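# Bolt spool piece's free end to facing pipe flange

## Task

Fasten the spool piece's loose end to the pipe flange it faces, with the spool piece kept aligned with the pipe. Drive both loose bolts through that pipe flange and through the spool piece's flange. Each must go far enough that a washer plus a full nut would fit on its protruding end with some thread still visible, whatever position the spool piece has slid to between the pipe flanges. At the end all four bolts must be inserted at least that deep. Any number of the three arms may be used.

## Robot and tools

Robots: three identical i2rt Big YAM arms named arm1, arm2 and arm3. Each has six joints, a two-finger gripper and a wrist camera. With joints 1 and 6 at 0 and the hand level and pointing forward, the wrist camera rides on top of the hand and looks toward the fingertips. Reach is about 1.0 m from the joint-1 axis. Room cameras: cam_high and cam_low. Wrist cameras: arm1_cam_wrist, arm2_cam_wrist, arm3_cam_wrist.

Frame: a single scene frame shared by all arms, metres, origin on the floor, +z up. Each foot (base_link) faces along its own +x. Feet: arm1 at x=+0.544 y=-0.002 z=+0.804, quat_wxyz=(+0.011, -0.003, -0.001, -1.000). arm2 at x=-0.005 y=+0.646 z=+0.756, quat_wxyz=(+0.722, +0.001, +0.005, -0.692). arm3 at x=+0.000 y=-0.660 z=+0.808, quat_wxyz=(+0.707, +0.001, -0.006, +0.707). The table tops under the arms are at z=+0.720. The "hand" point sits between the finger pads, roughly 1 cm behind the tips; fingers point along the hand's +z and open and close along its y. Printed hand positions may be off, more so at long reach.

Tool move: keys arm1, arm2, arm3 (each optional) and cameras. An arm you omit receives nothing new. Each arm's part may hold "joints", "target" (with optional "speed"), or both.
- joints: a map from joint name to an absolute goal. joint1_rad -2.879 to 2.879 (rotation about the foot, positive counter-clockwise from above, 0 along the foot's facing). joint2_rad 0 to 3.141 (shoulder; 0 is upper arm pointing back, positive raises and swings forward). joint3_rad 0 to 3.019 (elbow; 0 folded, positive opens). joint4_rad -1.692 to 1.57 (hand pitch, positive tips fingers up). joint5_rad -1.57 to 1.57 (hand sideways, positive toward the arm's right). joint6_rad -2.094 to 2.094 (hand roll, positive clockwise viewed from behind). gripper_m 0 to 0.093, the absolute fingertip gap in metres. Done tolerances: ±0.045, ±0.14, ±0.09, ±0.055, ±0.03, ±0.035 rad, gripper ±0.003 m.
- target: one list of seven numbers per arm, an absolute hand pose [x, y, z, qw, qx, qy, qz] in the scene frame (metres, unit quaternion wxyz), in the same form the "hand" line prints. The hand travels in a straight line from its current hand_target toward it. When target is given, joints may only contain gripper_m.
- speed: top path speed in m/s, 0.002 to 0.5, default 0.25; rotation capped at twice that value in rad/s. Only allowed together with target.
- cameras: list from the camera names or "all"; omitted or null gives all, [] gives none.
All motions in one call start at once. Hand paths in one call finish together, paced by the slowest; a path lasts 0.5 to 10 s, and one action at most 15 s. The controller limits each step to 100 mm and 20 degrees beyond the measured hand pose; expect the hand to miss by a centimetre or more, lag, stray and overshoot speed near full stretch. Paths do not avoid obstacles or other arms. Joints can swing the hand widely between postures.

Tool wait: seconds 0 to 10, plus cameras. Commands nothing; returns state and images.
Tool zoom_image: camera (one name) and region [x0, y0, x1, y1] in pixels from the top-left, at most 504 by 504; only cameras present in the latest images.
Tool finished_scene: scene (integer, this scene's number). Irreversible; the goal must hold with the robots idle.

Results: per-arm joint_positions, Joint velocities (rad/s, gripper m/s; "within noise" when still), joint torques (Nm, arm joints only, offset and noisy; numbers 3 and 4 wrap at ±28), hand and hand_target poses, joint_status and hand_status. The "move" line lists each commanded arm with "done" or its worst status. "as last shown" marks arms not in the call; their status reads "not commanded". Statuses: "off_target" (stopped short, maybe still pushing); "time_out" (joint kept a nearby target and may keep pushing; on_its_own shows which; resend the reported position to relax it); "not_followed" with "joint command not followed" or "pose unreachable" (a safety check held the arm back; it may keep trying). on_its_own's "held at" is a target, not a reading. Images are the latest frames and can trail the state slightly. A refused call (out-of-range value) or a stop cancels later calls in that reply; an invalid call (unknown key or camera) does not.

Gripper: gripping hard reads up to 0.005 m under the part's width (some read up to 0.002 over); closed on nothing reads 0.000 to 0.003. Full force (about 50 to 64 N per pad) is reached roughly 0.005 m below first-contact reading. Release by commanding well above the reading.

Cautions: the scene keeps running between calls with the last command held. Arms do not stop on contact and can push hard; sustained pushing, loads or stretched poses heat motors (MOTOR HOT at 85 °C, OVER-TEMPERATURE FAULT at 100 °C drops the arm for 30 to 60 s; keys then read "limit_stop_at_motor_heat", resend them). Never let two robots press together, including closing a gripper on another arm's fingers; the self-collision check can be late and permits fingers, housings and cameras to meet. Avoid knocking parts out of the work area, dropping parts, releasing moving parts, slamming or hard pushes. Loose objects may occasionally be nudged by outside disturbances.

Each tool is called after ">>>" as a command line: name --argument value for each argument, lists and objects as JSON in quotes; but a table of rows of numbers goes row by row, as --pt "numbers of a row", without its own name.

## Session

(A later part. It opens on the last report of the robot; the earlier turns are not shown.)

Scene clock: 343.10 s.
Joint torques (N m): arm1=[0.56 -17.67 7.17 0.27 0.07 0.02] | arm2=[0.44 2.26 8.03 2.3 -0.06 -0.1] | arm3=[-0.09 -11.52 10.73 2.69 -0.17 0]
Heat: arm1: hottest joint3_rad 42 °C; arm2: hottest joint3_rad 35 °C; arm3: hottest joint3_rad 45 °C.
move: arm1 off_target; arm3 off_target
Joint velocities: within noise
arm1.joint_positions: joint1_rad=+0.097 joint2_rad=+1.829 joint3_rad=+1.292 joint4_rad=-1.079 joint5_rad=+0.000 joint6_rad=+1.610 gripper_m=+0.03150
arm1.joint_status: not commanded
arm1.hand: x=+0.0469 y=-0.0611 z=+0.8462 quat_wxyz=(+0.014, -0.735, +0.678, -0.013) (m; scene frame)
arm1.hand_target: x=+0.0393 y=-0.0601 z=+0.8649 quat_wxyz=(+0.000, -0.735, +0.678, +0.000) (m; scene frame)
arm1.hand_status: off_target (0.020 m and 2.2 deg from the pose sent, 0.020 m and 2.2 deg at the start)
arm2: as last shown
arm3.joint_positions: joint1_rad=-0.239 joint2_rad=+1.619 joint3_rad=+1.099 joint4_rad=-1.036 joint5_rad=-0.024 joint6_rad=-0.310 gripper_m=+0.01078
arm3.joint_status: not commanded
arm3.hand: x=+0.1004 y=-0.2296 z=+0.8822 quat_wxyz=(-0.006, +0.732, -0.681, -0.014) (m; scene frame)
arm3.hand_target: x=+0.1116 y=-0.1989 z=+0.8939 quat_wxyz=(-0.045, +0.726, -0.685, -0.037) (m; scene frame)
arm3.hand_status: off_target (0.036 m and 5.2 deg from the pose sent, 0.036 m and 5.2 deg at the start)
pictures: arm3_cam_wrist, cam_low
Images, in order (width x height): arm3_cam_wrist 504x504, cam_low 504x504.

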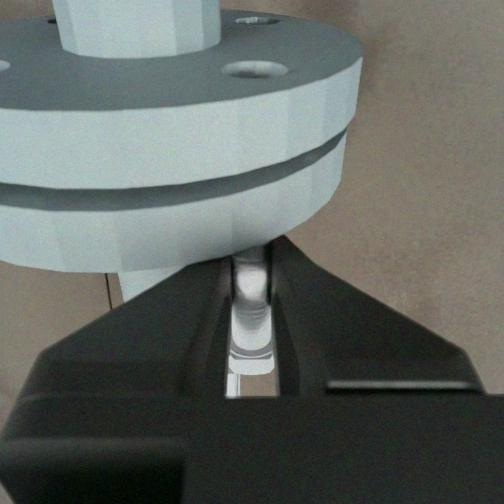

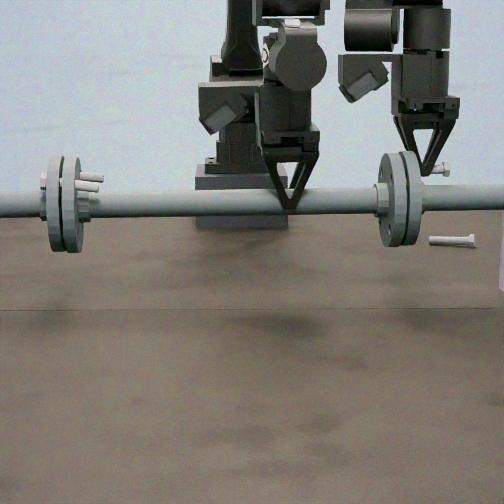

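>>> move --arm1 '{"target":[0.036,-0.060,0.869,0,0.735,-0.678,0],"speed":0.03}' --cameras '["arm3_cam_wrist"]'

>>> move --arm1 '{"target":[0.035,-0.060,0.873,0,0.735,-0.678,0],"speed":0.03}' --cameras '["arm3_cam_wrist","cam_low"]'

>>> zoom_image --camera "cam_low" --region '[374, 130, 484, 250]'

>>> move --arm3 '{"target":[0.1085,-0.195,0.892,-0.045,0.727,-0.686,-0.037],"speed":0.05}' --cameras '["cam_low","arm3_cam_wrist"]'

>>> zoom_image --camera "cam_low" --region '[374, 130, 484, 250]'

Scene clock: 351.43 s.
Joint torques (N m): arm1=[0.56 -17.61 8.09 0.01 0.06 0.03] | arm2=[0.38 2.26 8.06 2.3 -0.07 -0.1] | arm3=[-0.03 -11.34 10.71 2.71 -0.17 0.01]
Heat: arm1: hottest joint3_rad 42 °C; arm2: hottest joint3_rad 35 °C; arm3: hottest joint3_rad 43 °C.
move: arm1 off_target
Joint velocities: within noise
arm1.joint_positions: joint1_rad=+0.097 joint2_rad=+1.829 joint3_rad=+1.292 joint4_rad=-1.086 joint5_rad=+0.000 joint6_rad=+1.608 gripper_m=+0.03150
arm1.joint_status: not commanded
arm1.hand: x=+0.0486 y=-0.0608 z=+0.8463 quat_wxyz=(+0.017, -0.735, +0.677, -0.015) (m; scene frame)
arm1.hand_target: x=+0.0366 y=-0.0600 z=+0.8690 quat_wxyz=(+0.000, -0.735, +0.678, +0.000) (m; scene frame)
arm1.hand_status: off_target (0.026 m and 2.6 deg from the pose sent, 0.025 m and 2.2 deg at the start)
arm2.joint_positions: joint1_rad=-0.314 joint2_rad=+0.536 joint3_rad=+1.343 joint4_rad=-1.211 joint5_rad=-0.221 joint6_rad=-0.105 gripper_m=+0.09396
arm2.joint_status: not commanded
arm2.hand: x=-0.0250 y=+0.4220 z=+1.3171 quat_wxyz=(-0.380, -0.595, -0.585, +0.400) (m; scene frame)
arm2.hand_target: x=-0.0240 y=+0.4252 z=+1.3289 quat_wxyz=(-0.386, -0.588, -0.581, +0.410) (m; scene frame)
arm2.hand_status: not commanded
arm3: as last shown
pictures: arm3_cam_wrist
Images, in order (width x height): arm3_cam_wrist 504x504.

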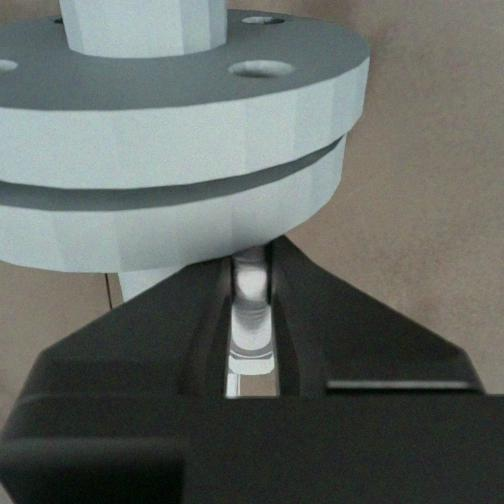

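Scene clock: 352.40 s.
Joint torques (N m): arm1=[0.56 -17.85 8.61 -0.08 0.06 0.05] | arm2=[0.44 2.2 8.06 2.3 -0.07 -0.1] | arm3=[0.15 -11.34 10.74 2.66 -0.17 -0.01]
Heat: arm1: hottest joint3_rad 42 °C; arm2: hottest joint3_rad 35 °C; arm3: hottest joint3_rad 43 °C.
move: arm1 off_target
Joint velocities: within noise
arm1.joint_positions: joint1_rad=+0.097 joint2_rad=+1.829 joint3_rad=+1.292 joint4_rad=-1.095 joint5_rad=+0.000 joint6_rad=+1.606 gripper_m=+0.03150
arm1.joint_status: not commanded
arm1.hand: x=+0.0509 y=-0.0606 z=+0.8464 quat_wxyz=(+0.020, -0.736, +0.677, -0.018) (m; scene frame)
arm1.hand_target: x=+0.0358 y=-0.0600 z=+0.8730 quat_wxyz=(+0.000, -0.735, +0.678, +0.000) (m; scene frame)
arm1.hand_status: off_target (0.031 m and 3.1 deg from the pose sent, 0.030 m and 2.6 deg at the start)
arm2, arm3: as last shown
pictures: arm3_cam_wrist, cam_low
Images, in order (width x height): arm3_cam_wrist 504x504, cam_low 504x504.

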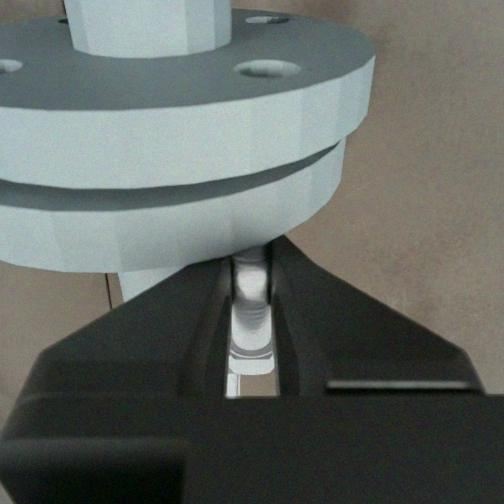

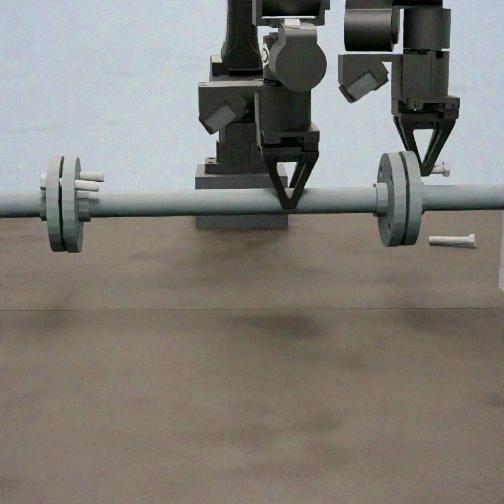

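Scaled by 4.200 from the camera's 504x504 image, which has a finer 720x720 frame.

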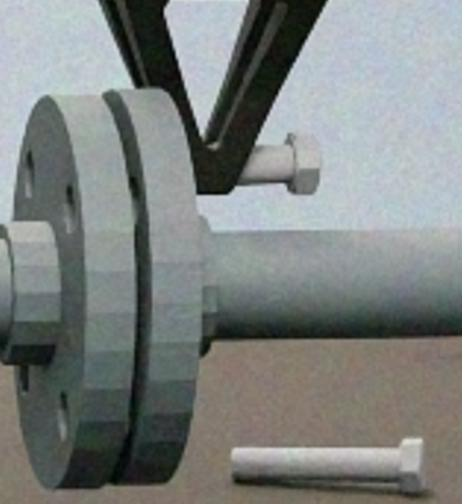

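Scene clock: 353.37 s.
Joint torques (N m): arm1=[0.56 -17.79 8.59 -0.01 0.06 0.04] | arm2=[0.44 2.26 8.05 2.3 -0.07 -0.1] | arm3=[0.44 -11.28 10.97 2.67 -0.16 0.08]
Heat: arm1: hottest joint3_rad 43 °C; arm2: hottest joint3_rad 35 °C; arm3: hottest joint3_rad 43 °C.
move: arm3 off_target
Joint velocities: within noise
arm1, arm2: as last shown
arm1.hand: x=+0.0510 y=-0.0605 z=+0.8464 quat_wxyz=(+0.020, -0.736, +0.677, -0.019) (m; scene frame)
arm1.hand_target: x=+0.0359 y=-0.0600 z=+0.8730 quat_wxyz=(+0.000, -0.735, +0.678, +0.000) (m; scene frame)
arm3.joint_positions: joint1_rad=-0.239 joint2_rad=+1.619 joint3_rad=+1.099 joint4_rad=-1.036 joint5_rad=-0.024 joint6_rad=-0.310 gripper_m=+0.01078
arm3.joint_status: not commanded
arm3.hand: x=+0.1004 y=-0.2296 z=+0.8822 quat_wxyz=(-0.006, +0.732, -0.681, -0.014) (m; scene frame)
arm3.hand_target: x=+0.1080 y=-0.1969 z=+0.8939 quat_wxyz=(-0.045, +0.726, -0.685, -0.037) (m; scene frame)
arm3.hand_status: off_target (0.037 m and 5.2 deg from the pose sent, 0.037 m and 5.2 deg at the start)
pictures: arm3_cam_wrist, cam_low
Images, in order (width x height): arm3_cam_wrist 504x504, cam_low 504x504.

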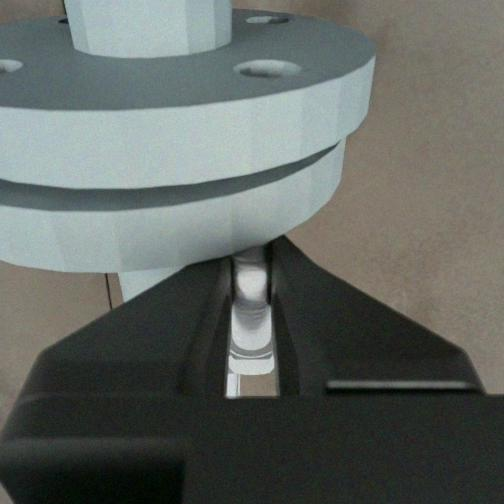

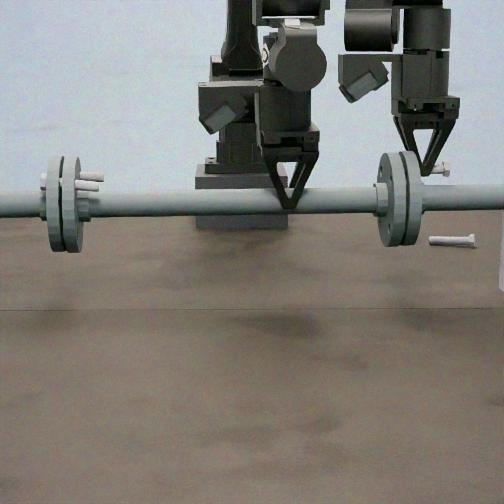

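Scaled by 4.200 from the camera's 504x504 image, which has a finer 720x720 frame.

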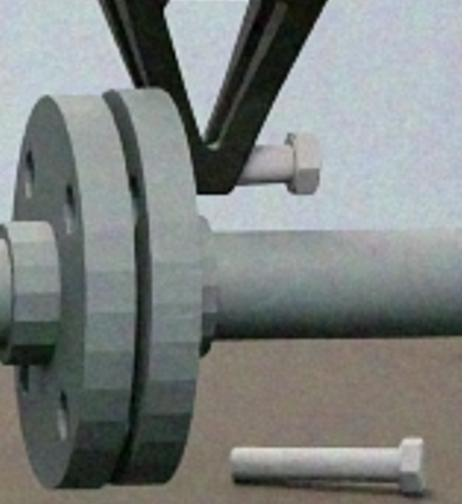

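>>> move --arm3 '{"target":[0.108,-0.212,0.892,-0.045,0.727,-0.686,-0.037],"speed":0.05}' --arm1 '{"target":[0.029,-0.060,0.877,0,0.735,-0.678,0],"speed":0.03}' --cameras '["arm3_cam_wrist"]'

>>> move --arm1 '{"target":[0.026,-0.060,0.880,0,0.735,-0.678,0],"speed":0.03}' --cameras '["arm3_cam_wrist","cam_low"]'

>>> zoom_image --camera "cam_low" --region '[374, 130, 484, 250]'

>>> move --arm3 '{"target":[0.108,-0.198,0.894,-0.045,0.727,-0.686,-0.037],"speed":0.05}' --cameras '["arm3_cam_wrist"]'

Scene clock: 359.73 s.
Joint torques (N m): arm1=[0.5 -17.32 9.69 -0.01 0.05 0.07] | arm2=[0.38 2.26 8.06 2.29 -0.06 -0.1] | arm3=[0.03 -13.27 8.25 2.37 -0.16 0.01]
Heat: arm1: hottest joint3_rad 43 °C; arm2: hottest joint3_rad 35 °C; arm3: hottest joint3_rad 42 °C.
move: arm1 off_target; arm3 off_target
Joint velocities: within noise
arm1.joint_positions: joint1_rad=+0.097 joint2_rad=+1.829 joint3_rad=+1.299 joint4_rad=-1.111 joint5_rad=+0.000 joint6_rad=+1.603 gripper_m=+0.03150
arm1.joint_status: not commanded
arm1.hand: x=+0.0516 y=-0.0604 z=+0.8490 quat_wxyz=(+0.024, -0.737, +0.675, -0.021) (m; scene frame)
arm1.hand_target: x=+0.0304 y=-0.0599 z=+0.8774 quat_wxyz=(+0.000, -0.735, +0.678, +0.000) (m; scene frame)
arm1.hand_status: off_target (0.036 m and 3.7 deg from the pose sent, 0.038 m and 3.2 deg at the start)
arm2: as last shown
arm3.joint_positions: joint1_rad=-0.239 joint2_rad=+1.610 joint3_rad=+1.086 joint4_rad=-1.018 joint5_rad=-0.024 joint6_rad=-0.310 gripper_m=+0.01078
arm3.joint_status: not commanded
arm3.hand: x=+0.1003 y=-0.2299 z=+0.8819 quat_wxyz=(-0.013, +0.732, -0.681, -0.018) (m; scene frame)
arm3.hand_target: x=+0.1079 y=-0.2128 z=+0.8928 quat_wxyz=(-0.045, +0.726, -0.685, -0.037) (m; scene frame)
arm3.hand_status: off_target (0.022 m and 4.3 deg from the pose sent, 0.022 m and 5.2 deg at the start)
pictures: arm3_cam_wrist
Images, in order (width x height): arm3_cam_wrist 504x504.

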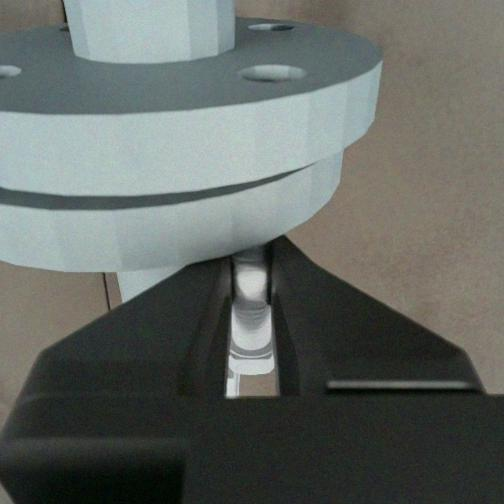

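Scene clock: 360.70 s.
Joint torques (N m): arm1=[0.44 -17.03 9.95 -0.01 0.09 0.06] | arm2=[0.44 2.26 8.03 2.3 -0.07 -0.1] | arm3=[-0.03 -13.22 8.32 2.39 -0.15 0]
Heat: arm1: hottest joint3_rad 43 °C; arm2: hottest joint3_rad 35 °C; arm3: hottest joint3_rad 42 °C.
move: arm1 off_target
Joint velocities: within noise
arm1.joint_positions: joint1_rad=+0.097 joint2_rad=+1.829 joint3_rad=+1.310 joint4_rad=-1.123 joint5_rad=-0.001 joint6_rad=+1.603 gripper_m=+0.03150
arm1.joint_status: not commanded
arm1.hand: x=+0.0498 y=-0.0608 z=+0.8526 quat_wxyz=(+0.023, -0.737, +0.675, -0.022) (m; scene frame)
arm1.hand_target: x=+0.0276 y=-0.0599 z=+0.8804 quat_wxyz=(+0.000, -0.735, +0.678, +0.000) (m; scene frame)
arm1.hand_status: off_target (0.036 m and 3.7 deg from the pose sent, 0.040 m and 3.7 deg at the start)
arm2: as last shown
arm3.joint_positions: joint1_rad=-0.239 joint2_rad=+1.610 joint3_rad=+1.086 joint4_rad=-1.017 joint5_rad=-0.024 joint6_rad=-0.310 gripper_m=+0.01078
arm3.joint_status: not commanded
arm3.hand: x=+0.1004 y=-0.2298 z=+0.8819 quat_wxyz=(-0.013, +0.732, -0.681, -0.018) (m; scene frame)
arm3.hand_target: x=+0.1079 y=-0.2127 z=+0.8928 quat_wxyz=(-0.045, +0.726, -0.685, -0.037) (m; scene frame)
arm3.hand_status: not commanded
pictures: arm3_cam_wrist, cam_low
Images, in order (width x height): arm3_cam_wrist 504x504, cam_low 504x504.

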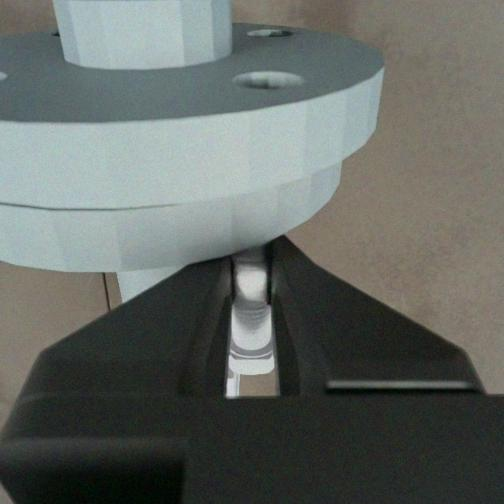

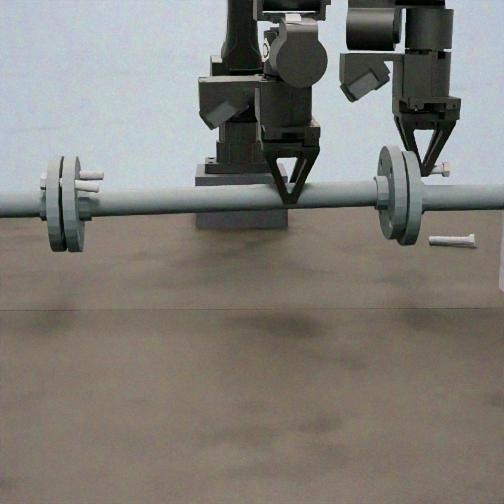

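Scaled by 4.200 from the camera's 504x504 image, which has a finer 720x720 frame.

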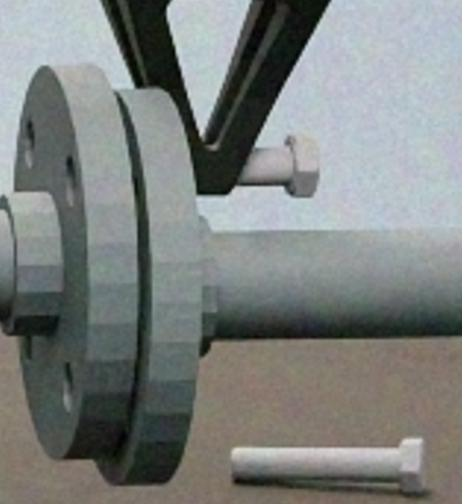

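Scene clock: 361.67 s.
Joint torques (N m): arm1=[0.44 -17.03 9.94 -0.01 0.08 0.07] | arm2=[0.44 2.26 8.05 2.29 -0.06 -0.09] | arm3=[0.62 -11.16 11.44 1.98 -0.15 0.09]
Heat: arm1: hottest joint3_rad 43 °C; arm2: hottest joint3_rad 35 °C; arm3: hottest joint3_rad 42 °C.
move: arm3 off_target
Joint velocities: within noise
arm1, arm2: as last shown
arm1.hand: x=+0.0496 y=-0.0608 z=+0.8527 quat_wxyz=(+0.023, -0.737, +0.675, -0.022) (m; scene frame)
arm1.hand_target: x=+0.0275 y=-0.0599 z=+0.8805 quat_wxyz=(+0.000, -0.735, +0.678, +0.000) (m; scene frame)
arm3.joint_positions: joint1_rad=-0.239 joint2_rad=+1.610 joint3_rad=+1.086 joint4_rad=-1.017 joint5_rad=-0.024 joint6_rad=-0.310 gripper_m=+0.01078
arm3.joint_status: not commanded
arm3.hand: x=+0.1004 y=-0.2298 z=+0.8819 quat_wxyz=(-0.013, +0.732, -0.681, -0.018) (m; scene frame)
arm3.hand_target: x=+0.1076 y=-0.1998 z=+0.8952 quat_wxyz=(-0.045, +0.726, -0.685, -0.037) (m; scene frame)
arm3.hand_status: off_target (0.035 m and 4.3 deg from the pose sent, 0.035 m and 4.3 deg at the start)
pictures: arm3_cam_wrist
Images, in order (width x height): arm3_cam_wrist 504x504.

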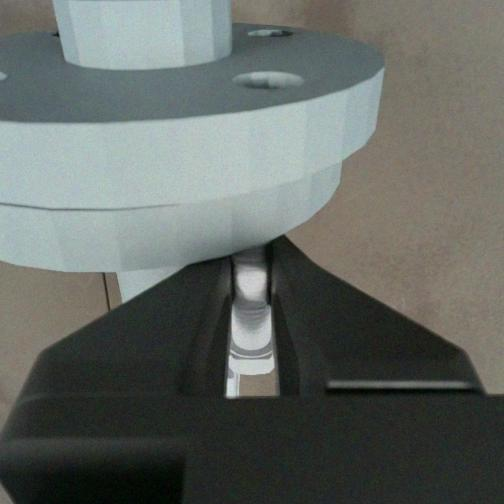

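>>> move --arm1 '{"target":[0.022,-0.060,0.872,0,0.735,-0.678,0],"speed":0.03}' --cameras '["arm3_cam_wrist"]'

>>> move --arm1 '{"target":[0.026,-0.060,0.867,0,0.735,-0.678,0],"speed":0.03}' --arm3 '{"target":[0.108,-0.195,0.896,-0.045,0.727,-0.686,-0.037],"speed":0.05}' --cameras '["arm3_cam_wrist","cam_low"]'

>>> zoom_image --camera "cam_low" --region '[374, 130, 484, 250]'

Scene clock: 368.00 s.
Joint torques (N m): arm1=[0.32 -16.21 9.96 0.65 0.1 0.04] | arm2=[0.44 2.2 8.05 2.29 -0.07 -0.1] | arm3=[0.62 -11.05 11.44 1.91 -0.15 0.08]
Heat: arm1: hottest joint3_rad 43 °C; arm2: hottest joint3_rad 35 °C; arm3: hottest joint3_rad 42 °C.
move: arm1 off_target
Joint velocities: within noise
arm1.joint_positions: joint1_rad=+0.097 joint2_rad=+1.832 joint3_rad=+1.314 joint4_rad=-1.123 joint5_rad=-0.001 joint6_rad=+1.603 gripper_m=+0.03150
arm1.joint_status: not commanded
arm1.hand: x=+0.0485 y=-0.0610 z=+0.8522 quat_wxyz=(+0.023, -0.737, +0.675, -0.022) (m; scene frame)
arm1.hand_target: x=+0.0234 y=-0.0599 z=+0.8728 quat_wxyz=(+0.000, -0.735, +0.678, +0.000) (m; scene frame)
arm1.hand_status: off_target (0.033 m and 3.7 deg from the pose sent, 0.034 m and 3.7 deg at the start)
arm2, arm3: as last shown
pictures: arm3_cam_wrist
Images, in order (width x height): arm3_cam_wrist 504x504.

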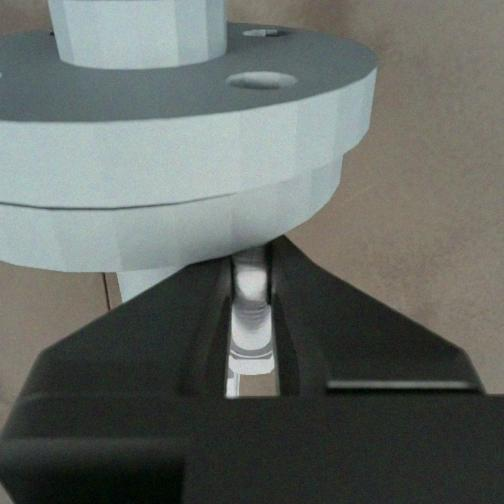

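Scene clock: 368.97 s.
Joint torques (N m): arm1=[0.38 -16.32 8.77 0.85 0.09 0.03] | arm2=[0.44 2.26 8.06 2.29 -0.07 -0.1] | arm3=[0.73 -10.75 12.23 1.69 -0.15 0.09]
Heat: arm1: hottest joint3_rad 43 °C; arm2: hottest joint3_rad 35 °C; arm3: hottest joint3_rad 42 °C.
move: arm1 off_target; arm3 off_target
Joint velocities: within noise
arm1.joint_positions: joint1_rad=+0.097 joint2_rad=+1.832 joint3_rad=+1.314 joint4_rad=-1.112 joint5_rad=-0.001 joint6_rad=+1.604 gripper_m=+0.03150
arm1.joint_status: not commanded
arm1.hand: x=+0.0458 y=-0.0614 z=+0.8520 quat_wxyz=(+0.019, -0.736, +0.676, -0.018) (m; scene frame)
arm1.hand_target: x=+0.0267 y=-0.0600 z=+0.8675 quat_wxyz=(+0.000, -0.735, +0.678, +0.000) (m; scene frame)
arm1.hand_status: off_target (0.025 m and 3.0 deg from the pose sent, 0.027 m and 3.7 deg at the start)
arm2: as last shown
arm3.joint_positions: joint1_rad=-0.239 joint2_rad=+1.610 joint3_rad=+1.086 joint4_rad=-1.017 joint5_rad=-0.024 joint6_rad=-0.310 gripper_m=+0.01078
arm3.joint_status: not commanded
arm3.hand: x=+0.1004 y=-0.2298 z=+0.8818 quat_wxyz=(-0.013, +0.732, -0.681, -0.018) (m; scene frame)
arm3.hand_target: x=+0.1075 y=-0.1971 z=+0.8973 quat_wxyz=(-0.045, +0.726, -0.685, -0.037) (m; scene frame)
arm3.hand_status: off_target (0.038 m and 4.3 deg from the pose sent, 0.038 m and 4.3 deg at the start)
pictures: arm3_cam_wrist, cam_low
Images, in order (width x height): arm3_cam_wrist 504x504, cam_low 504x504.

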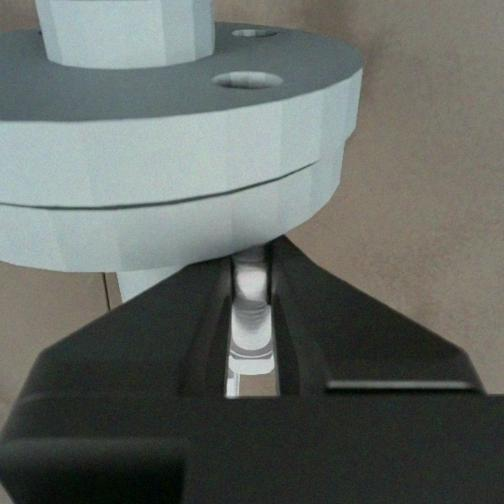

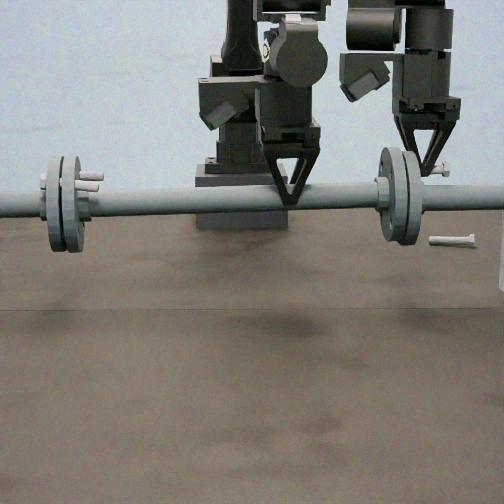

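Scaled by 4.200 from the camera's 504x504 image, which has a finer 720x720 frame.

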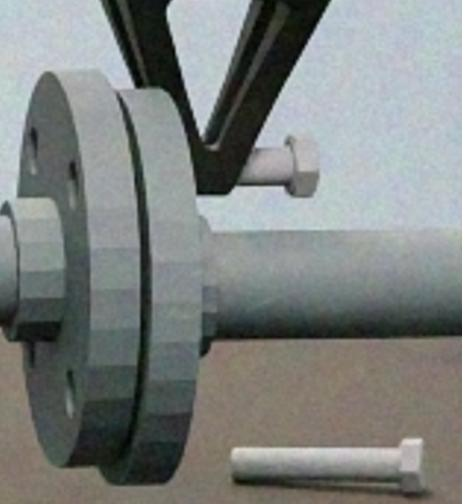

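Now lower at slightly larger x in small steps.

>>> move --arm1 '{"target":[0.032,-0.060,0.863,0,0.735,-0.678,0],"speed":0.03}' --cameras '["arm3_cam_wrist"]'

>>> move --arm1 '{"target":[0.034,-0.060,0.858,0,0.735,-0.678,0],"speed":0.03}' --cameras '["arm3_cam_wrist","cam_low"]'

>>> zoom_image --camera "cam_low" --region '[374, 130, 484, 250]'

>>> move --arm1 '{"target":[0.036,-0.060,0.854,0,0.735,-0.678,0],"speed":0.03}' --cameras '["arm3_cam_wrist","cam_low"]'

>>> zoom_image --camera "cam_low" --region '[374, 130, 484, 250]'

Scene clock: 375.57 s.
Joint torques (N m): arm1=[0.5 -16.73 7.17 1.03 0.09 -0.03] | arm2=[0.38 2.26 8.06 2.3 -0.06 -0.1] | arm3=[0.56 -10.87 12.29 1.66 -0.15 0.09]
Heat: arm1: hottest joint3_rad 44 °C; arm2: hottest joint3_rad 35 °C; arm3: hottest joint3_rad 42 °C.
move: arm1 off_target
Joint velocities: within noise
arm1.joint_positions: joint1_rad=+0.097 joint2_rad=+1.832 joint3_rad=+1.314 joint4_rad=-1.098 joint5_rad=-0.001 joint6_rad=+1.612 gripper_m=+0.03150
arm1.joint_status: not commanded
arm1.hand: x=+0.0424 y=-0.0618 z=+0.8518 quat_wxyz=(+0.014, -0.734, +0.679, -0.014) (m; scene frame)
arm1.hand_target: x=+0.0322 y=-0.0600 z=+0.8632 quat_wxyz=(+0.000, -0.735, +0.678, +0.000) (m; scene frame)
arm1.hand_status: off_target (0.015 m and 2.2 deg from the pose sent, 0.018 m and 3.0 deg at the start)
arm2.joint_positions: joint1_rad=-0.314 joint2_rad=+0.536 joint3_rad=+1.343 joint4_rad=-1.211 joint5_rad=-0.221 joint6_rad=-0.105 gripper_m=+0.09396
arm2.joint_status: not commanded
arm2.hand: x=-0.0250 y=+0.4220 z=+1.3171 quat_wxyz=(-0.380, -0.595, -0.585, +0.400) (m; scene frame)
arm2.hand_target: x=-0.0240 y=+0.4252 z=+1.3289 quat_wxyz=(-0.386, -0.588, -0.581, +0.410) (m; scene frame)
arm2.hand_status: not commanded
arm3: as last shown
pictures: arm3_cam_wrist
Images, in order (width x height): arm3_cam_wrist 504x504.

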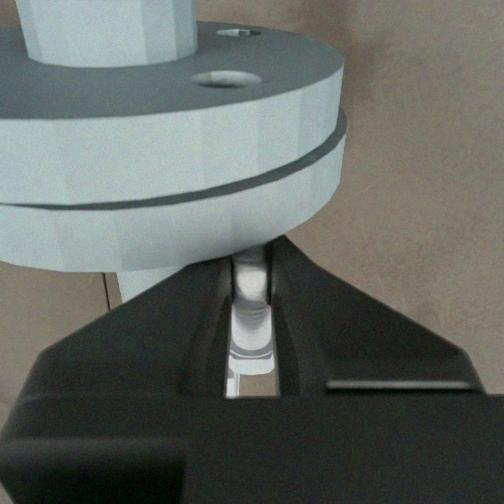

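Scene clock: 376.53 s.
Joint torques (N m): arm1=[0.56 -16.56 7.02 0.9 0.09 -0.03] | arm2=[0.44 2.26 8.05 2.3 -0.07 -0.09] | arm3=[0.67 -10.87 12.26 1.69 -0.15 0.08]
Heat: arm1: hottest joint3_rad 44 °C; arm2: hottest joint3_rad 35 °C; arm3: hottest joint3_rad 42 °C.
move: arm1 off_target
Joint velocities: within noise
arm1.joint_positions: joint1_rad=+0.097 joint2_rad=+1.832 joint3_rad=+1.304 joint4_rad=-1.082 joint5_rad=-0.001 joint6_rad=+1.612 gripper_m=+0.03150
arm1.joint_status: not commanded
arm1.hand: x=+0.0428 y=-0.0617 z=+0.8485 quat_wxyz=(+0.012, -0.734, +0.679, -0.012) (m; scene frame)
arm1.hand_target: x=+0.0342 y=-0.0600 z=+0.8581 quat_wxyz=(+0.000, -0.735, +0.678, +0.000) (m; scene frame)
arm1.hand_status: off_target (0.013 m and 1.9 deg from the pose sent, 0.011 m and 2.2 deg at the start)
arm2, arm3: as last shown
pictures: arm3_cam_wrist, cam_low
Images, in order (width x height): arm3_cam_wrist 504x504, cam_low 504x504.

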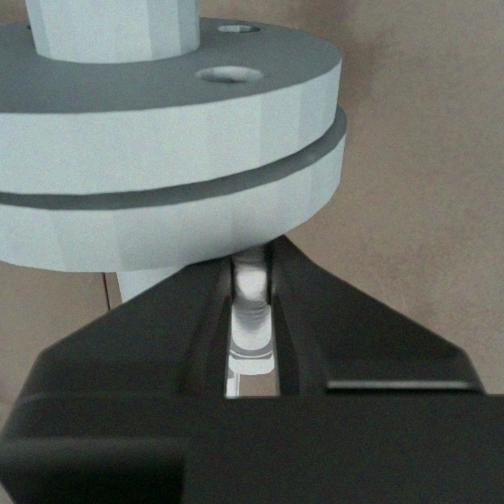

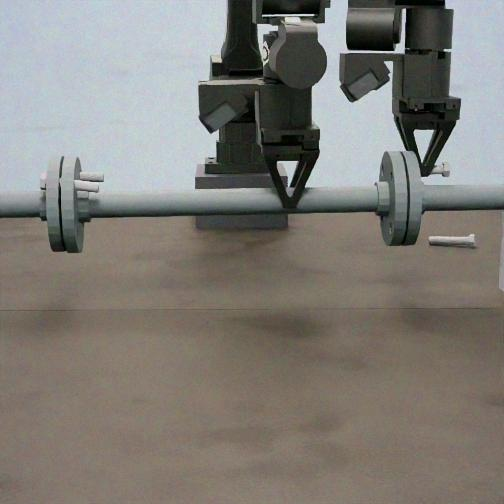

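Scaled by 4.200 from the camera's 504x504 image, which has a finer 720x720 frame.

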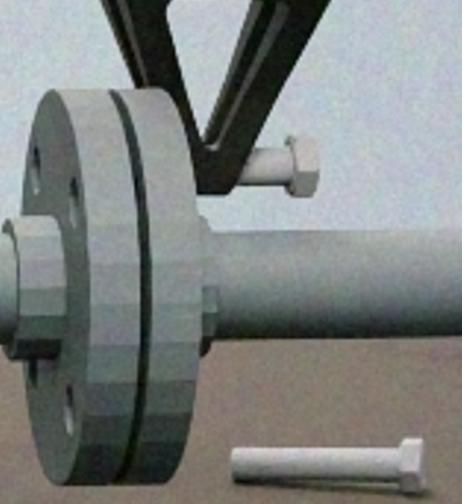

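Scene clock: 377.50 s.
Joint torques (N m): arm1=[0.56 -16.62 6.84 0.85 0.04 -0.04] | arm2=[0.44 2.2 8.05 2.29 -0.07 -0.1] | arm3=[0.73 -10.81 12.26 1.69 -0.16 0.08]
Heat: arm1: hottest joint3_rad 44 °C; arm2: hottest joint3_rad 35 °C; arm3: hottest joint3_rad 42 °C.
move: arm1 off_target
Joint velocities: within noise
arm1.joint_positions: joint1_rad=+0.097 joint2_rad=+1.832 joint3_rad=+1.294 joint4_rad=-1.070 joint5_rad=+0.001 joint6_rad=+1.612 gripper_m=+0.03150
arm1.joint_status: not commanded
arm1.hand: x=+0.0438 y=-0.0613 z=+0.8453 quat_wxyz=(+0.011, -0.734, +0.679, -0.010) (m; scene frame)
arm1.hand_target: x=+0.0361 y=-0.0600 z=+0.8541 quat_wxyz=(+0.000, -0.735, +0.678, +0.000) (m; scene frame)
arm1.hand_status: off_target (0.012 m and 1.7 deg from the pose sent, 0.009 m and 1.9 deg at the start)
arm2, arm3: as last shown
pictures: arm3_cam_wrist, cam_low
Images, in order (width x height): arm3_cam_wrist 504x504, cam_low 504x504.

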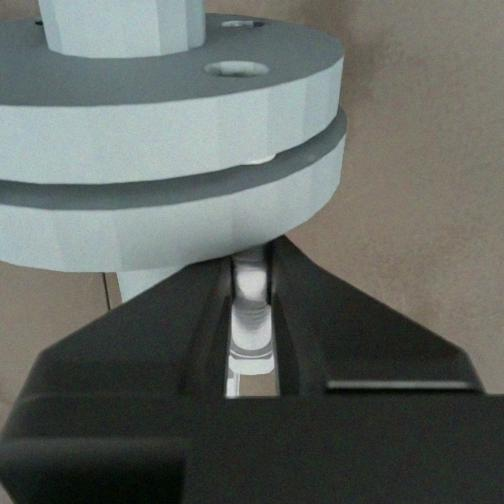

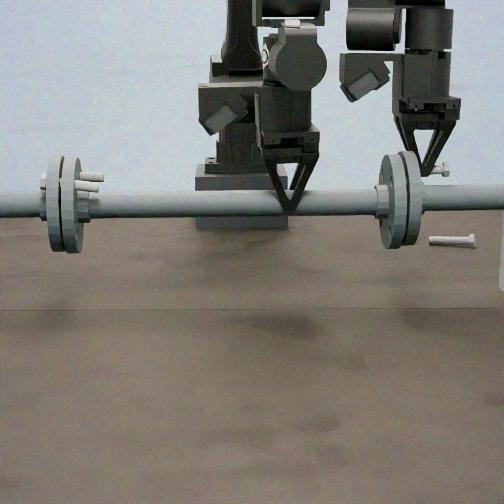

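Scaled by 4.200 from the camera's 504x504 image, which has a finer 720x720 frame.

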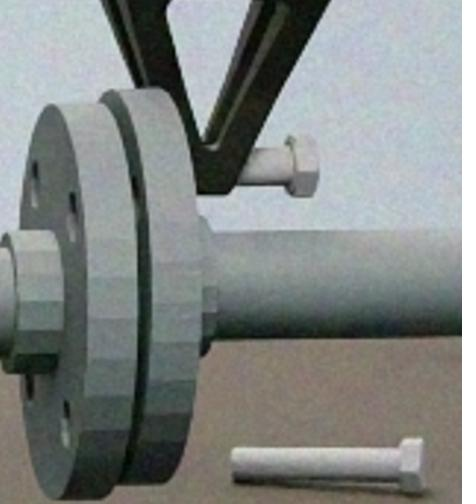

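>>> move --arm1 '{"target":[0.042,-0.060,0.870,0,0.735,-0.678,0],"speed":0.03}' --cameras '["arm3_cam_wrist"]'

>>> move --arm1 '{"target":[0.044,-0.060,0.872,0,0.735,-0.678,0],"speed":0.03}' --cameras '["arm3_cam_wrist","cam_low"]'

>>> zoom_image --camera "cam_low" --region '[374, 130, 484, 250]'

Scene clock: 385.23 s.
Joint torques (N m): arm1=[0.62 -18.08 6.79 0.05 0.04 -0.02] | arm2=[0.44 2.26 8.05 2.3 -0.07 -0.1] | arm3=[0.62 -10.81 12.22 1.72 -0.14 0.1]
Heat: arm1: hottest joint3_rad 43 °C; arm2: hottest joint3_rad 35 °C; arm3: hottest joint3_rad 41 °C.
move: arm1 off_target
Joint velocities: within noise
arm1.joint_positions: joint1_rad=+0.097 joint2_rad=+1.822 joint3_rad=+1.294 joint4_rad=-1.083 joint5_rad=+0.000 joint6_rad=+1.612 gripper_m=+0.03150
arm1.joint_status: not commanded
arm1.hand: x=+0.0462 y=-0.0611 z=+0.8500 quat_wxyz=(+0.012, -0.734, +0.679, -0.011) (m; scene frame)
arm1.hand_target: x=+0.0421 y=-0.0601 z=+0.8698 quat_wxyz=(+0.000, -0.735, +0.678, +0.000) (m; scene frame)
arm1.hand_status: off_target (0.020 m and 1.9 deg from the pose sent, 0.025 m and 1.7 deg at the start)
arm2, arm3: as last shown
pictures: arm3_cam_wrist
Images, in order (width x height): arm3_cam_wrist 504x504.

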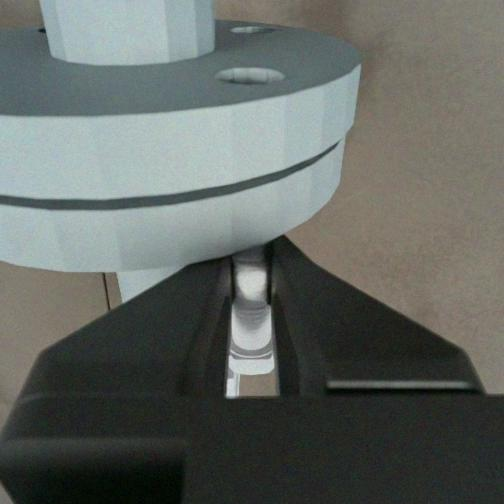

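Scene clock: 386.20 s.
Joint torques (N m): arm1=[0.62 -18.2 6.83 0.03 0.05 0.03] | arm2=[0.38 2.2 8.03 2.3 -0.07 -0.1] | arm3=[0.67 -10.87 12.25 1.66 -0.15 0.09]
Heat: arm1: hottest joint3_rad 43 °C; arm2: hottest joint3_rad 35 °C; arm3: hottest joint3_rad 41 °C.
move: arm1 off_target
Joint velocities: within noise
arm1.joint_positions: joint1_rad=+0.097 joint2_rad=+1.817 joint3_rad=+1.289 joint4_rad=-1.084 joint5_rad=+0.000 joint6_rad=+1.609 gripper_m=+0.03150
arm1.joint_status: not commanded
arm1.hand: x=+0.0485 y=-0.0608 z=+0.8509 quat_wxyz=(+0.013, -0.735, +0.678, -0.012) (m; scene frame)
arm1.hand_target: x=+0.0441 y=-0.0600 z=+0.8717 quat_wxyz=(+0.000, -0.735, +0.678, +0.000) (m; scene frame)
arm1.hand_status: off_target (0.022 m and 2.0 deg from the pose sent, 0.022 m and 1.9 deg at the start)
arm2, arm3: as last shown
pictures: arm3_cam_wrist, cam_low
Images, in order (width x height): arm3_cam_wrist 504x504, cam_low 504x504.

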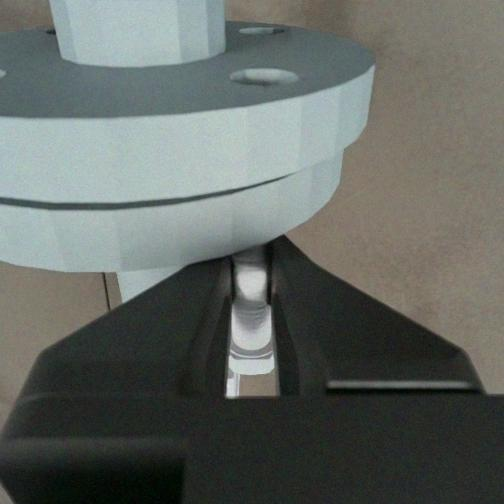

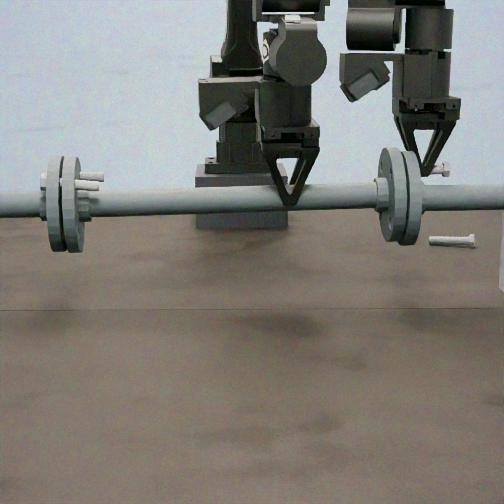

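Scaled by 4.200 from the camera's 504x504 image, which has a finer 720x720 frame.

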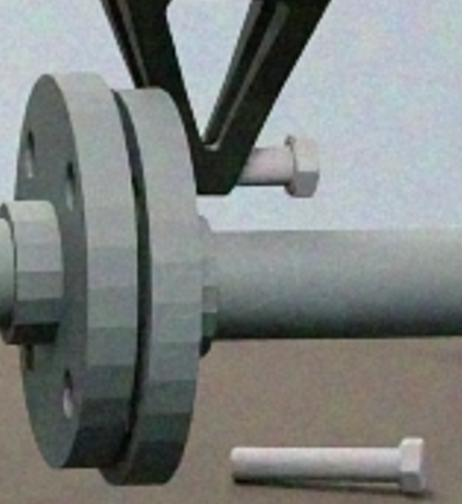

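Col 265, too high ~4 mm. Lower straight.

>>> move --arm1 '{"target":[0.044,-0.060,0.866,0,0.735,-0.678,0],"speed":0.03}' --cameras '[]'

>>> move --arm1 '{"target":[0.044,-0.060,0.863,0,0.735,-0.678,0],"speed":0.03}' --cameras '[]'

>>> move --arm1 '{"target":[0.044,-0.060,0.860,0,0.735,-0.678,0],"speed":0.03}' --cameras '["arm3_cam_wrist","cam_low"]'

>>> zoom_image --camera "cam_low" --region '[374, 130, 484, 250]'

>>> move --cameras '[]'

Scene clock: 391.07 s.
Joint torques (N m): arm1=[0.67 -17.67 6.74 0.64 0.04 0.07] | arm2=[0.38 2.26 8.05 2.29 -0.06 -0.1] | arm3=[0.56 -10.81 12.27 1.69 -0.15 0.09]
Heat: arm1: hottest joint3_rad 42 °C; arm2: hottest joint3_rad 35 °C; arm3: hottest joint3_rad 42 °C.
move: arm1 off_target
Joint velocities: within noise
arm1.joint_positions: joint1_rad=+0.097 joint2_rad=+1.817 joint3_rad=+1.283 joint4_rad=-1.085 joint5_rad=+0.000 joint6_rad=+1.606 gripper_m=+0.03150
arm1.joint_status: not commanded
arm1.hand: x=+0.0512 y=-0.0604 z=+0.8489 quat_wxyz=(+0.015, -0.736, +0.677, -0.014) (m; scene frame)
arm1.hand_target: x=+0.0443 y=-0.0600 z=+0.8659 quat_wxyz=(+0.000, -0.735, +0.678, +0.000) (m; scene frame)
arm1.hand_status: off_target (0.019 m and 2.4 deg from the pose sent, 0.016 m and 2.0 deg at the start)
arm2, arm3: as last shown
pictures: none
No camera images: "cameras" was empty.

Scene clock: 392.03 s.
Joint torques (N m): arm1=[0.62 -17.44 6.69 0.69 0.04 0.08] | arm2=[0.44 2.26 8.05 2.3 -0.07 -0.1] | arm3=[0.67 -10.75 12.26 1.7 -0.15 0.09]
Heat: arm1: hottest joint3_rad 42 °C; arm2: hottest joint3_rad 35 °C; arm3: hottest joint3_rad 42 °C.
move: arm1 off_target
Joint velocities: within noise
arm1.joint_positions: joint1_rad=+0.097 joint2_rad=+1.817 joint3_rad=+1.280 joint4_rad=-1.078 joint5_rad=+0.000 joint6_rad=+1.605 gripper_m=+0.03150
arm1.joint_status: not commanded
arm1.hand: x=+0.0510 y=-0.0605 z=+0.8479 quat_wxyz=(+0.014, -0.736, +0.676, -0.013) (m; scene frame)
arm1.hand_target: x=+0.0442 y=-0.0600 z=+0.8629 quat_wxyz=(+0.000, -0.735, +0.678, +0.000) (m; scene frame)
arm1.hand_status: off_target (0.017 m and 2.2 deg from the pose sent, 0.016 m and 2.4 deg at the start)
arm2, arm3: as last shown
pictures: none
No camera images: "cameras" was empty.

Scene clock: 393.00 s.
Joint torques (N m): arm1=[0.62 -17.08 6.67 0.7 0.04 0.09] | arm2=[0.44 2.2 8.06 2.3 -0.06 -0.1] | arm3=[0.67 -10.99 12.27 1.7 -0.14 0.09]
Heat: arm1: hottest joint3_rad 42 °C; arm2: hottest joint3_rad 35 °C; arm3: hottest joint3_rad 42 °C.
move: arm1 off_target
Joint velocities: within noise
arm1.joint_positions: joint1_rad=+0.097 joint2_rad=+1.817 joint3_rad=+1.277 joint4_rad=-1.071 joint5_rad=+0.000 joint6_rad=+1.604 gripper_m=+0.03150
arm1.joint_status: not commanded
arm1.hand: x=+0.0504 y=-0.0606 z=+0.8470 quat_wxyz=(+0.012, -0.737, +0.676, -0.012) (m; scene frame)
arm1.hand_target: x=+0.0441 y=-0.0600 z=+0.8601 quat_wxyz=(+0.000, -0.735, +0.678, +0.000) (m; scene frame)
arm1.hand_status: off_target (0.015 m and 1.9 deg from the pose sent, 0.014 m and 2.2 deg at the start)
arm2: as last shown
arm3.joint_positions: joint1_rad=-0.239 joint2_rad=+1.610 joint3_rad=+1.086 joint4_rad=-1.017 joint5_rad=-0.024 joint6_rad=-0.310 gripper_m=+0.01078
arm3.joint_status: not commanded
arm3.hand: x=+0.1004 y=-0.2298 z=+0.8818 quat_wxyz=(-0.013, +0.732, -0.681, -0.018) (m; scene frame)
arm3.hand_target: x=+0.1075 y=-0.1971 z=+0.8973 quat_wxyz=(-0.045, +0.726, -0.685, -0.037) (m; scene frame)
arm3.hand_status: not commanded
pictures: arm3_cam_wrist, cam_low
Images, in order (width x height): arm3_cam_wrist 504x504, cam_low 504x504.

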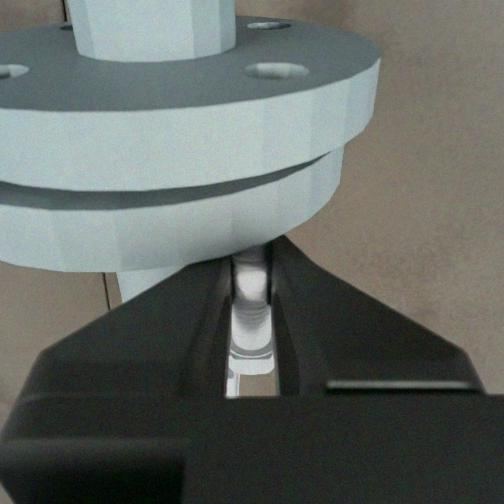

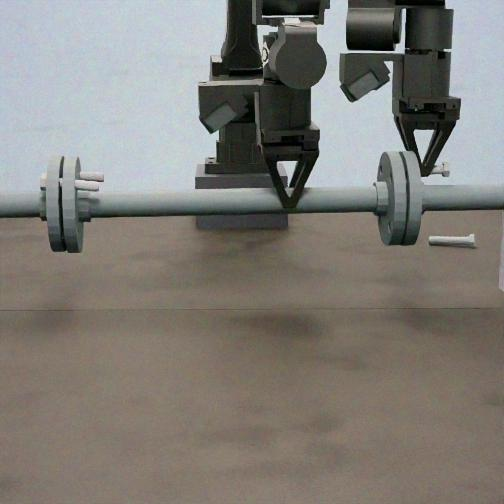

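Scaled by 4.200 from the camera's 504x504 image, which has a finer 720x720 frame.

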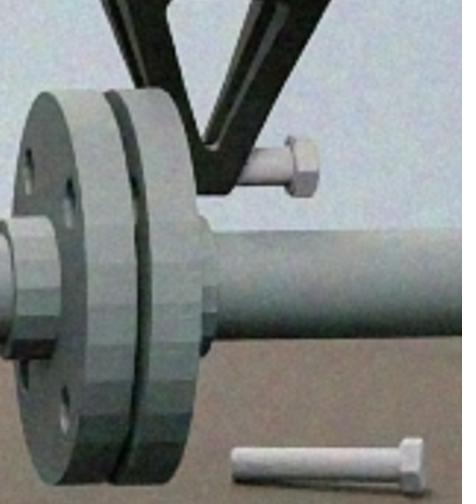

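Scene clock: 393.00 s.
Joint torques (N m): arm1=[0.62 -17.08 6.67 0.7 0.04 0.09] | arm2=[0.44 2.2 8.06 2.3 -0.06 -0.1] | arm3=[0.67 -10.99 12.27 1.7 -0.14 0.09]
Heat: arm1: hottest joint3_rad 42 °C; arm2: hottest joint3_rad 35 °C; arm3: hottest joint3_rad 42 °C.
Joint velocities: within noise
arm1.joint_positions: joint1_rad=+0.097 joint2_rad=+1.817 joint3_rad=+1.277 joint4_rad=-1.071 joint5_rad=+0.000 joint6_rad=+1.604 gripper_m=+0.03150
arm1.joint_status: not commanded
arm1.hand: x=+0.0504 y=-0.0606 z=+0.8470 quat_wxyz=(+0.012, -0.737, +0.676, -0.012) (m; scene frame)
arm1.hand_target: x=+0.0441 y=-0.0600 z=+0.8601 quat_wxyz=(+0.000, -0.735, +0.678, +0.000) (m; scene frame)
arm1.hand_status: off_target (0.015 m and 1.9 deg from the pose sent, 0.014 m and 2.2 deg at the start)
arm2.joint_positions: joint1_rad=-0.314 joint2_rad=+0.536 joint3_rad=+1.343 joint4_rad=-1.211 joint5_rad=-0.221 joint6_rad=-0.105 gripper_m=+0.09396
arm2.joint_status: not commanded
arm2.hand: x=-0.0250 y=+0.4220 z=+1.3171 quat_wxyz=(-0.380, -0.595, -0.585, +0.400) (m; scene frame)
arm2.hand_target: x=-0.0240 y=+0.4252 z=+1.3289 quat_wxyz=(-0.386, -0.588, -0.581, +0.410) (m; scene frame)
arm2.hand_status: not commanded
arm3.joint_positions: joint1_rad=-0.239 joint2_rad=+1.610 joint3_rad=+1.086 joint4_rad=-1.017 joint5_rad=-0.024 joint6_rad=-0.310 gripper_m=+0.01078
arm3.joint_status: not commanded
arm3.hand: x=+0.1004 y=-0.2298 z=+0.8818 quat_wxyz=(-0.013, +0.732, -0.681, -0.018) (m; scene frame)
arm3.hand_target: x=+0.1075 y=-0.1971 z=+0.8973 quat_wxyz=(-0.045, +0.726, -0.685, -0.037) (m; scene frame)
arm3.hand_status: not commanded
pictures: none
No camera images: "cameras" was empty.

>>> move --arm1 '{"target":[0.040,-0.060,0.860,0,0.735,-0.678,0],"speed":0.03}' --cameras '["arm3_cam_wrist"]'

>>> move --arm1 '{"target":[0.036,-0.060,0.860,0,0.735,-0.678,0],"speed":0.03}' --cameras '["arm3_cam_wrist"]'

>>> move --arm1 '{"target":[0.032,-0.060,0.860,0,0.735,-0.678,0],"speed":0.03}' --cameras '["arm3_cam_wrist","cam_low"]'

>>> zoom_image --camera "cam_low" --region '[374, 130, 484, 250]'

Scene clock: 397.63 s.
Joint torques (N m): arm1=[0.62 -16.5 7.54 0.5 0.04 0.06] | arm2=[0.44 2.26 8.03 2.29 -0.06 -0.1] | arm3=[0.62 -10.81 12.26 1.7 -0.15 0.1]
Heat: arm1: hottest joint3_rad 42 °C; arm2: hottest joint3_rad 35 °C; arm3: hottest joint3_rad 42 °C.
move: arm1 off_target
Joint velocities: within noise
arm1.joint_positions: joint1_rad=+0.097 joint2_rad=+1.817 joint3_rad=+1.277 joint4_rad=-1.071 joint5_rad=+0.000 joint6_rad=+1.604 gripper_m=+0.03150
arm1.joint_status: not commanded
arm1.hand: x=+0.0505 y=-0.0605 z=+0.8468 quat_wxyz=(+0.012, -0.737, +0.676, -0.012) (m; scene frame)
arm1.hand_target: x=+0.0403 y=-0.0600 z=+0.8601 quat_wxyz=(+0.000, -0.735, +0.678, +0.000) (m; scene frame)
arm1.hand_status: off_target (0.017 m and 2.0 deg from the pose sent, 0.017 m and 2.0 deg at the start)
arm2, arm3: as last shown
pictures: arm3_cam_wrist
Images, in order (width x height): arm3_cam_wrist 504x504.

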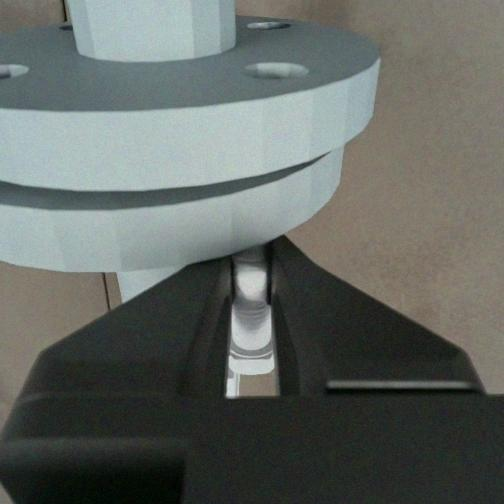

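Scene clock: 398.60 s.
Joint torques (N m): arm1=[0.62 -15.97 8.42 0.34 0.04 0.06] | arm2=[0.44 2.26 8.05 2.29 -0.07 -0.09] | arm3=[0.67 -10.81 12.29 1.72 -0.15 0.1]
Heat: arm1: hottest joint3_rad 41 °C; arm2: hottest joint3_rad 35 °C; arm3: hottest joint3_rad 42 °C.
move: arm1 off_target
Joint velocities: within noise
arm1.joint_positions: joint1_rad=+0.097 joint2_rad=+1.817 joint3_rad=+1.277 joint4_rad=-1.071 joint5_rad=+0.000 joint6_rad=+1.604 gripper_m=+0.03150
arm1.joint_status: not commanded
arm1.hand: x=+0.0505 y=-0.0605 z=+0.8468 quat_wxyz=(+0.012, -0.737, +0.676, -0.012) (m; scene frame)
arm1.hand_target: x=+0.0365 y=-0.0600 z=+0.8602 quat_wxyz=(+0.000, -0.735, +0.678, +0.000) (m; scene frame)
arm1.hand_status: off_target (0.020 m and 2.0 deg from the pose sent, 0.020 m and 2.0 deg at the start)
arm2, arm3: as last shown
pictures: arm3_cam_wrist
Images, in order (width x height): arm3_cam_wrist 504x504.

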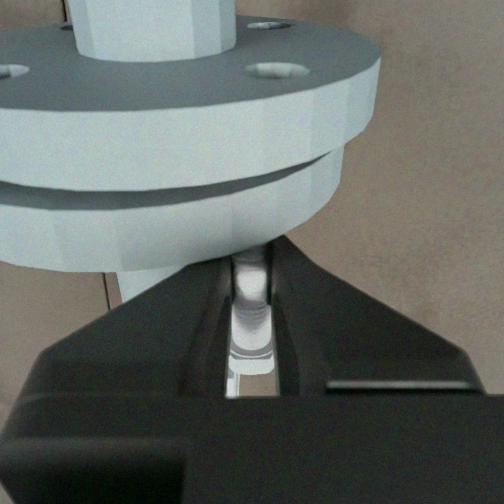

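Scene clock: 399.57 s.
Joint torques (N m): arm1=[0.44 -15.79 9.22 0.17 0.01 0.05] | arm2=[0.44 2.2 8.03 2.28 -0.07 -0.1] | arm3=[0.62 -10.81 12.26 1.66 -0.14 0.1]
Heat: arm1: hottest joint3_rad 41 °C; arm2: hottest joint3_rad 35 °C; arm3: hottest joint3_rad 42 °C.
move: arm1 off_target
Joint velocities: within noise
arm1.joint_positions: joint1_rad=+0.097 joint2_rad=+1.822 joint3_rad=+1.277 joint4_rad=-1.071 joint5_rad=+0.001 joint6_rad=+1.604 gripper_m=+0.03150
arm1.joint_status: not commanded
arm1.hand: x=+0.0509 y=-0.0604 z=+0.8447 quat_wxyz=(+0.014, -0.737, +0.676, -0.013) (m; scene frame)
arm1.hand_target: x=+0.0328 y=-0.0599 z=+0.8603 quat_wxyz=(+0.000, -0.735, +0.678, +0.000) (m; scene frame)
arm1.hand_status: off_target (0.024 m and 2.2 deg from the pose sent, 0.023 m and 2.0 deg at the start)
arm2, arm3: as last shown
pictures: arm3_cam_wrist, cam_low
Images, in order (width x height): arm3_cam_wrist 504x504, cam_low 504x504.

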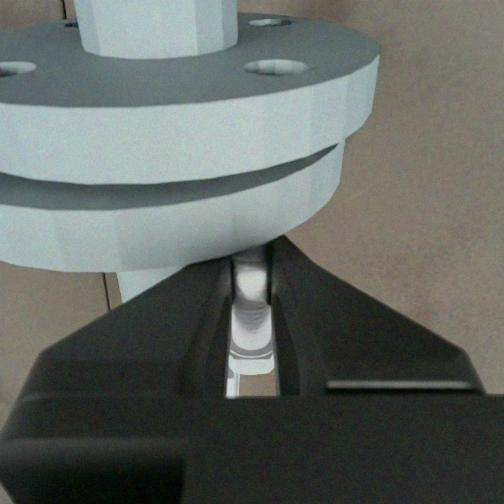

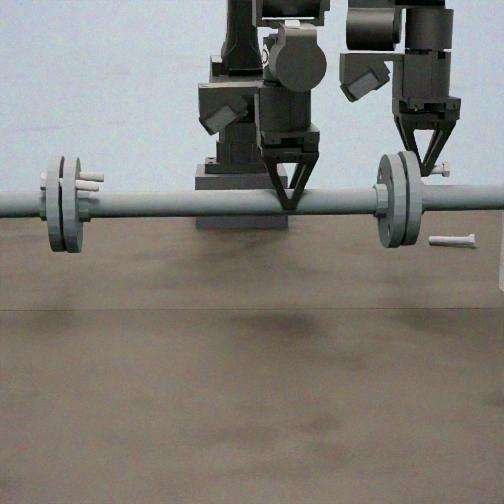

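Scaled by 4.200 from the camera's 504x504 image, which has a finer 720x720 frame.

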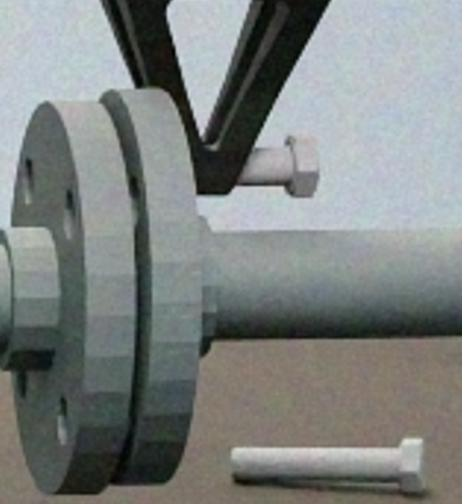

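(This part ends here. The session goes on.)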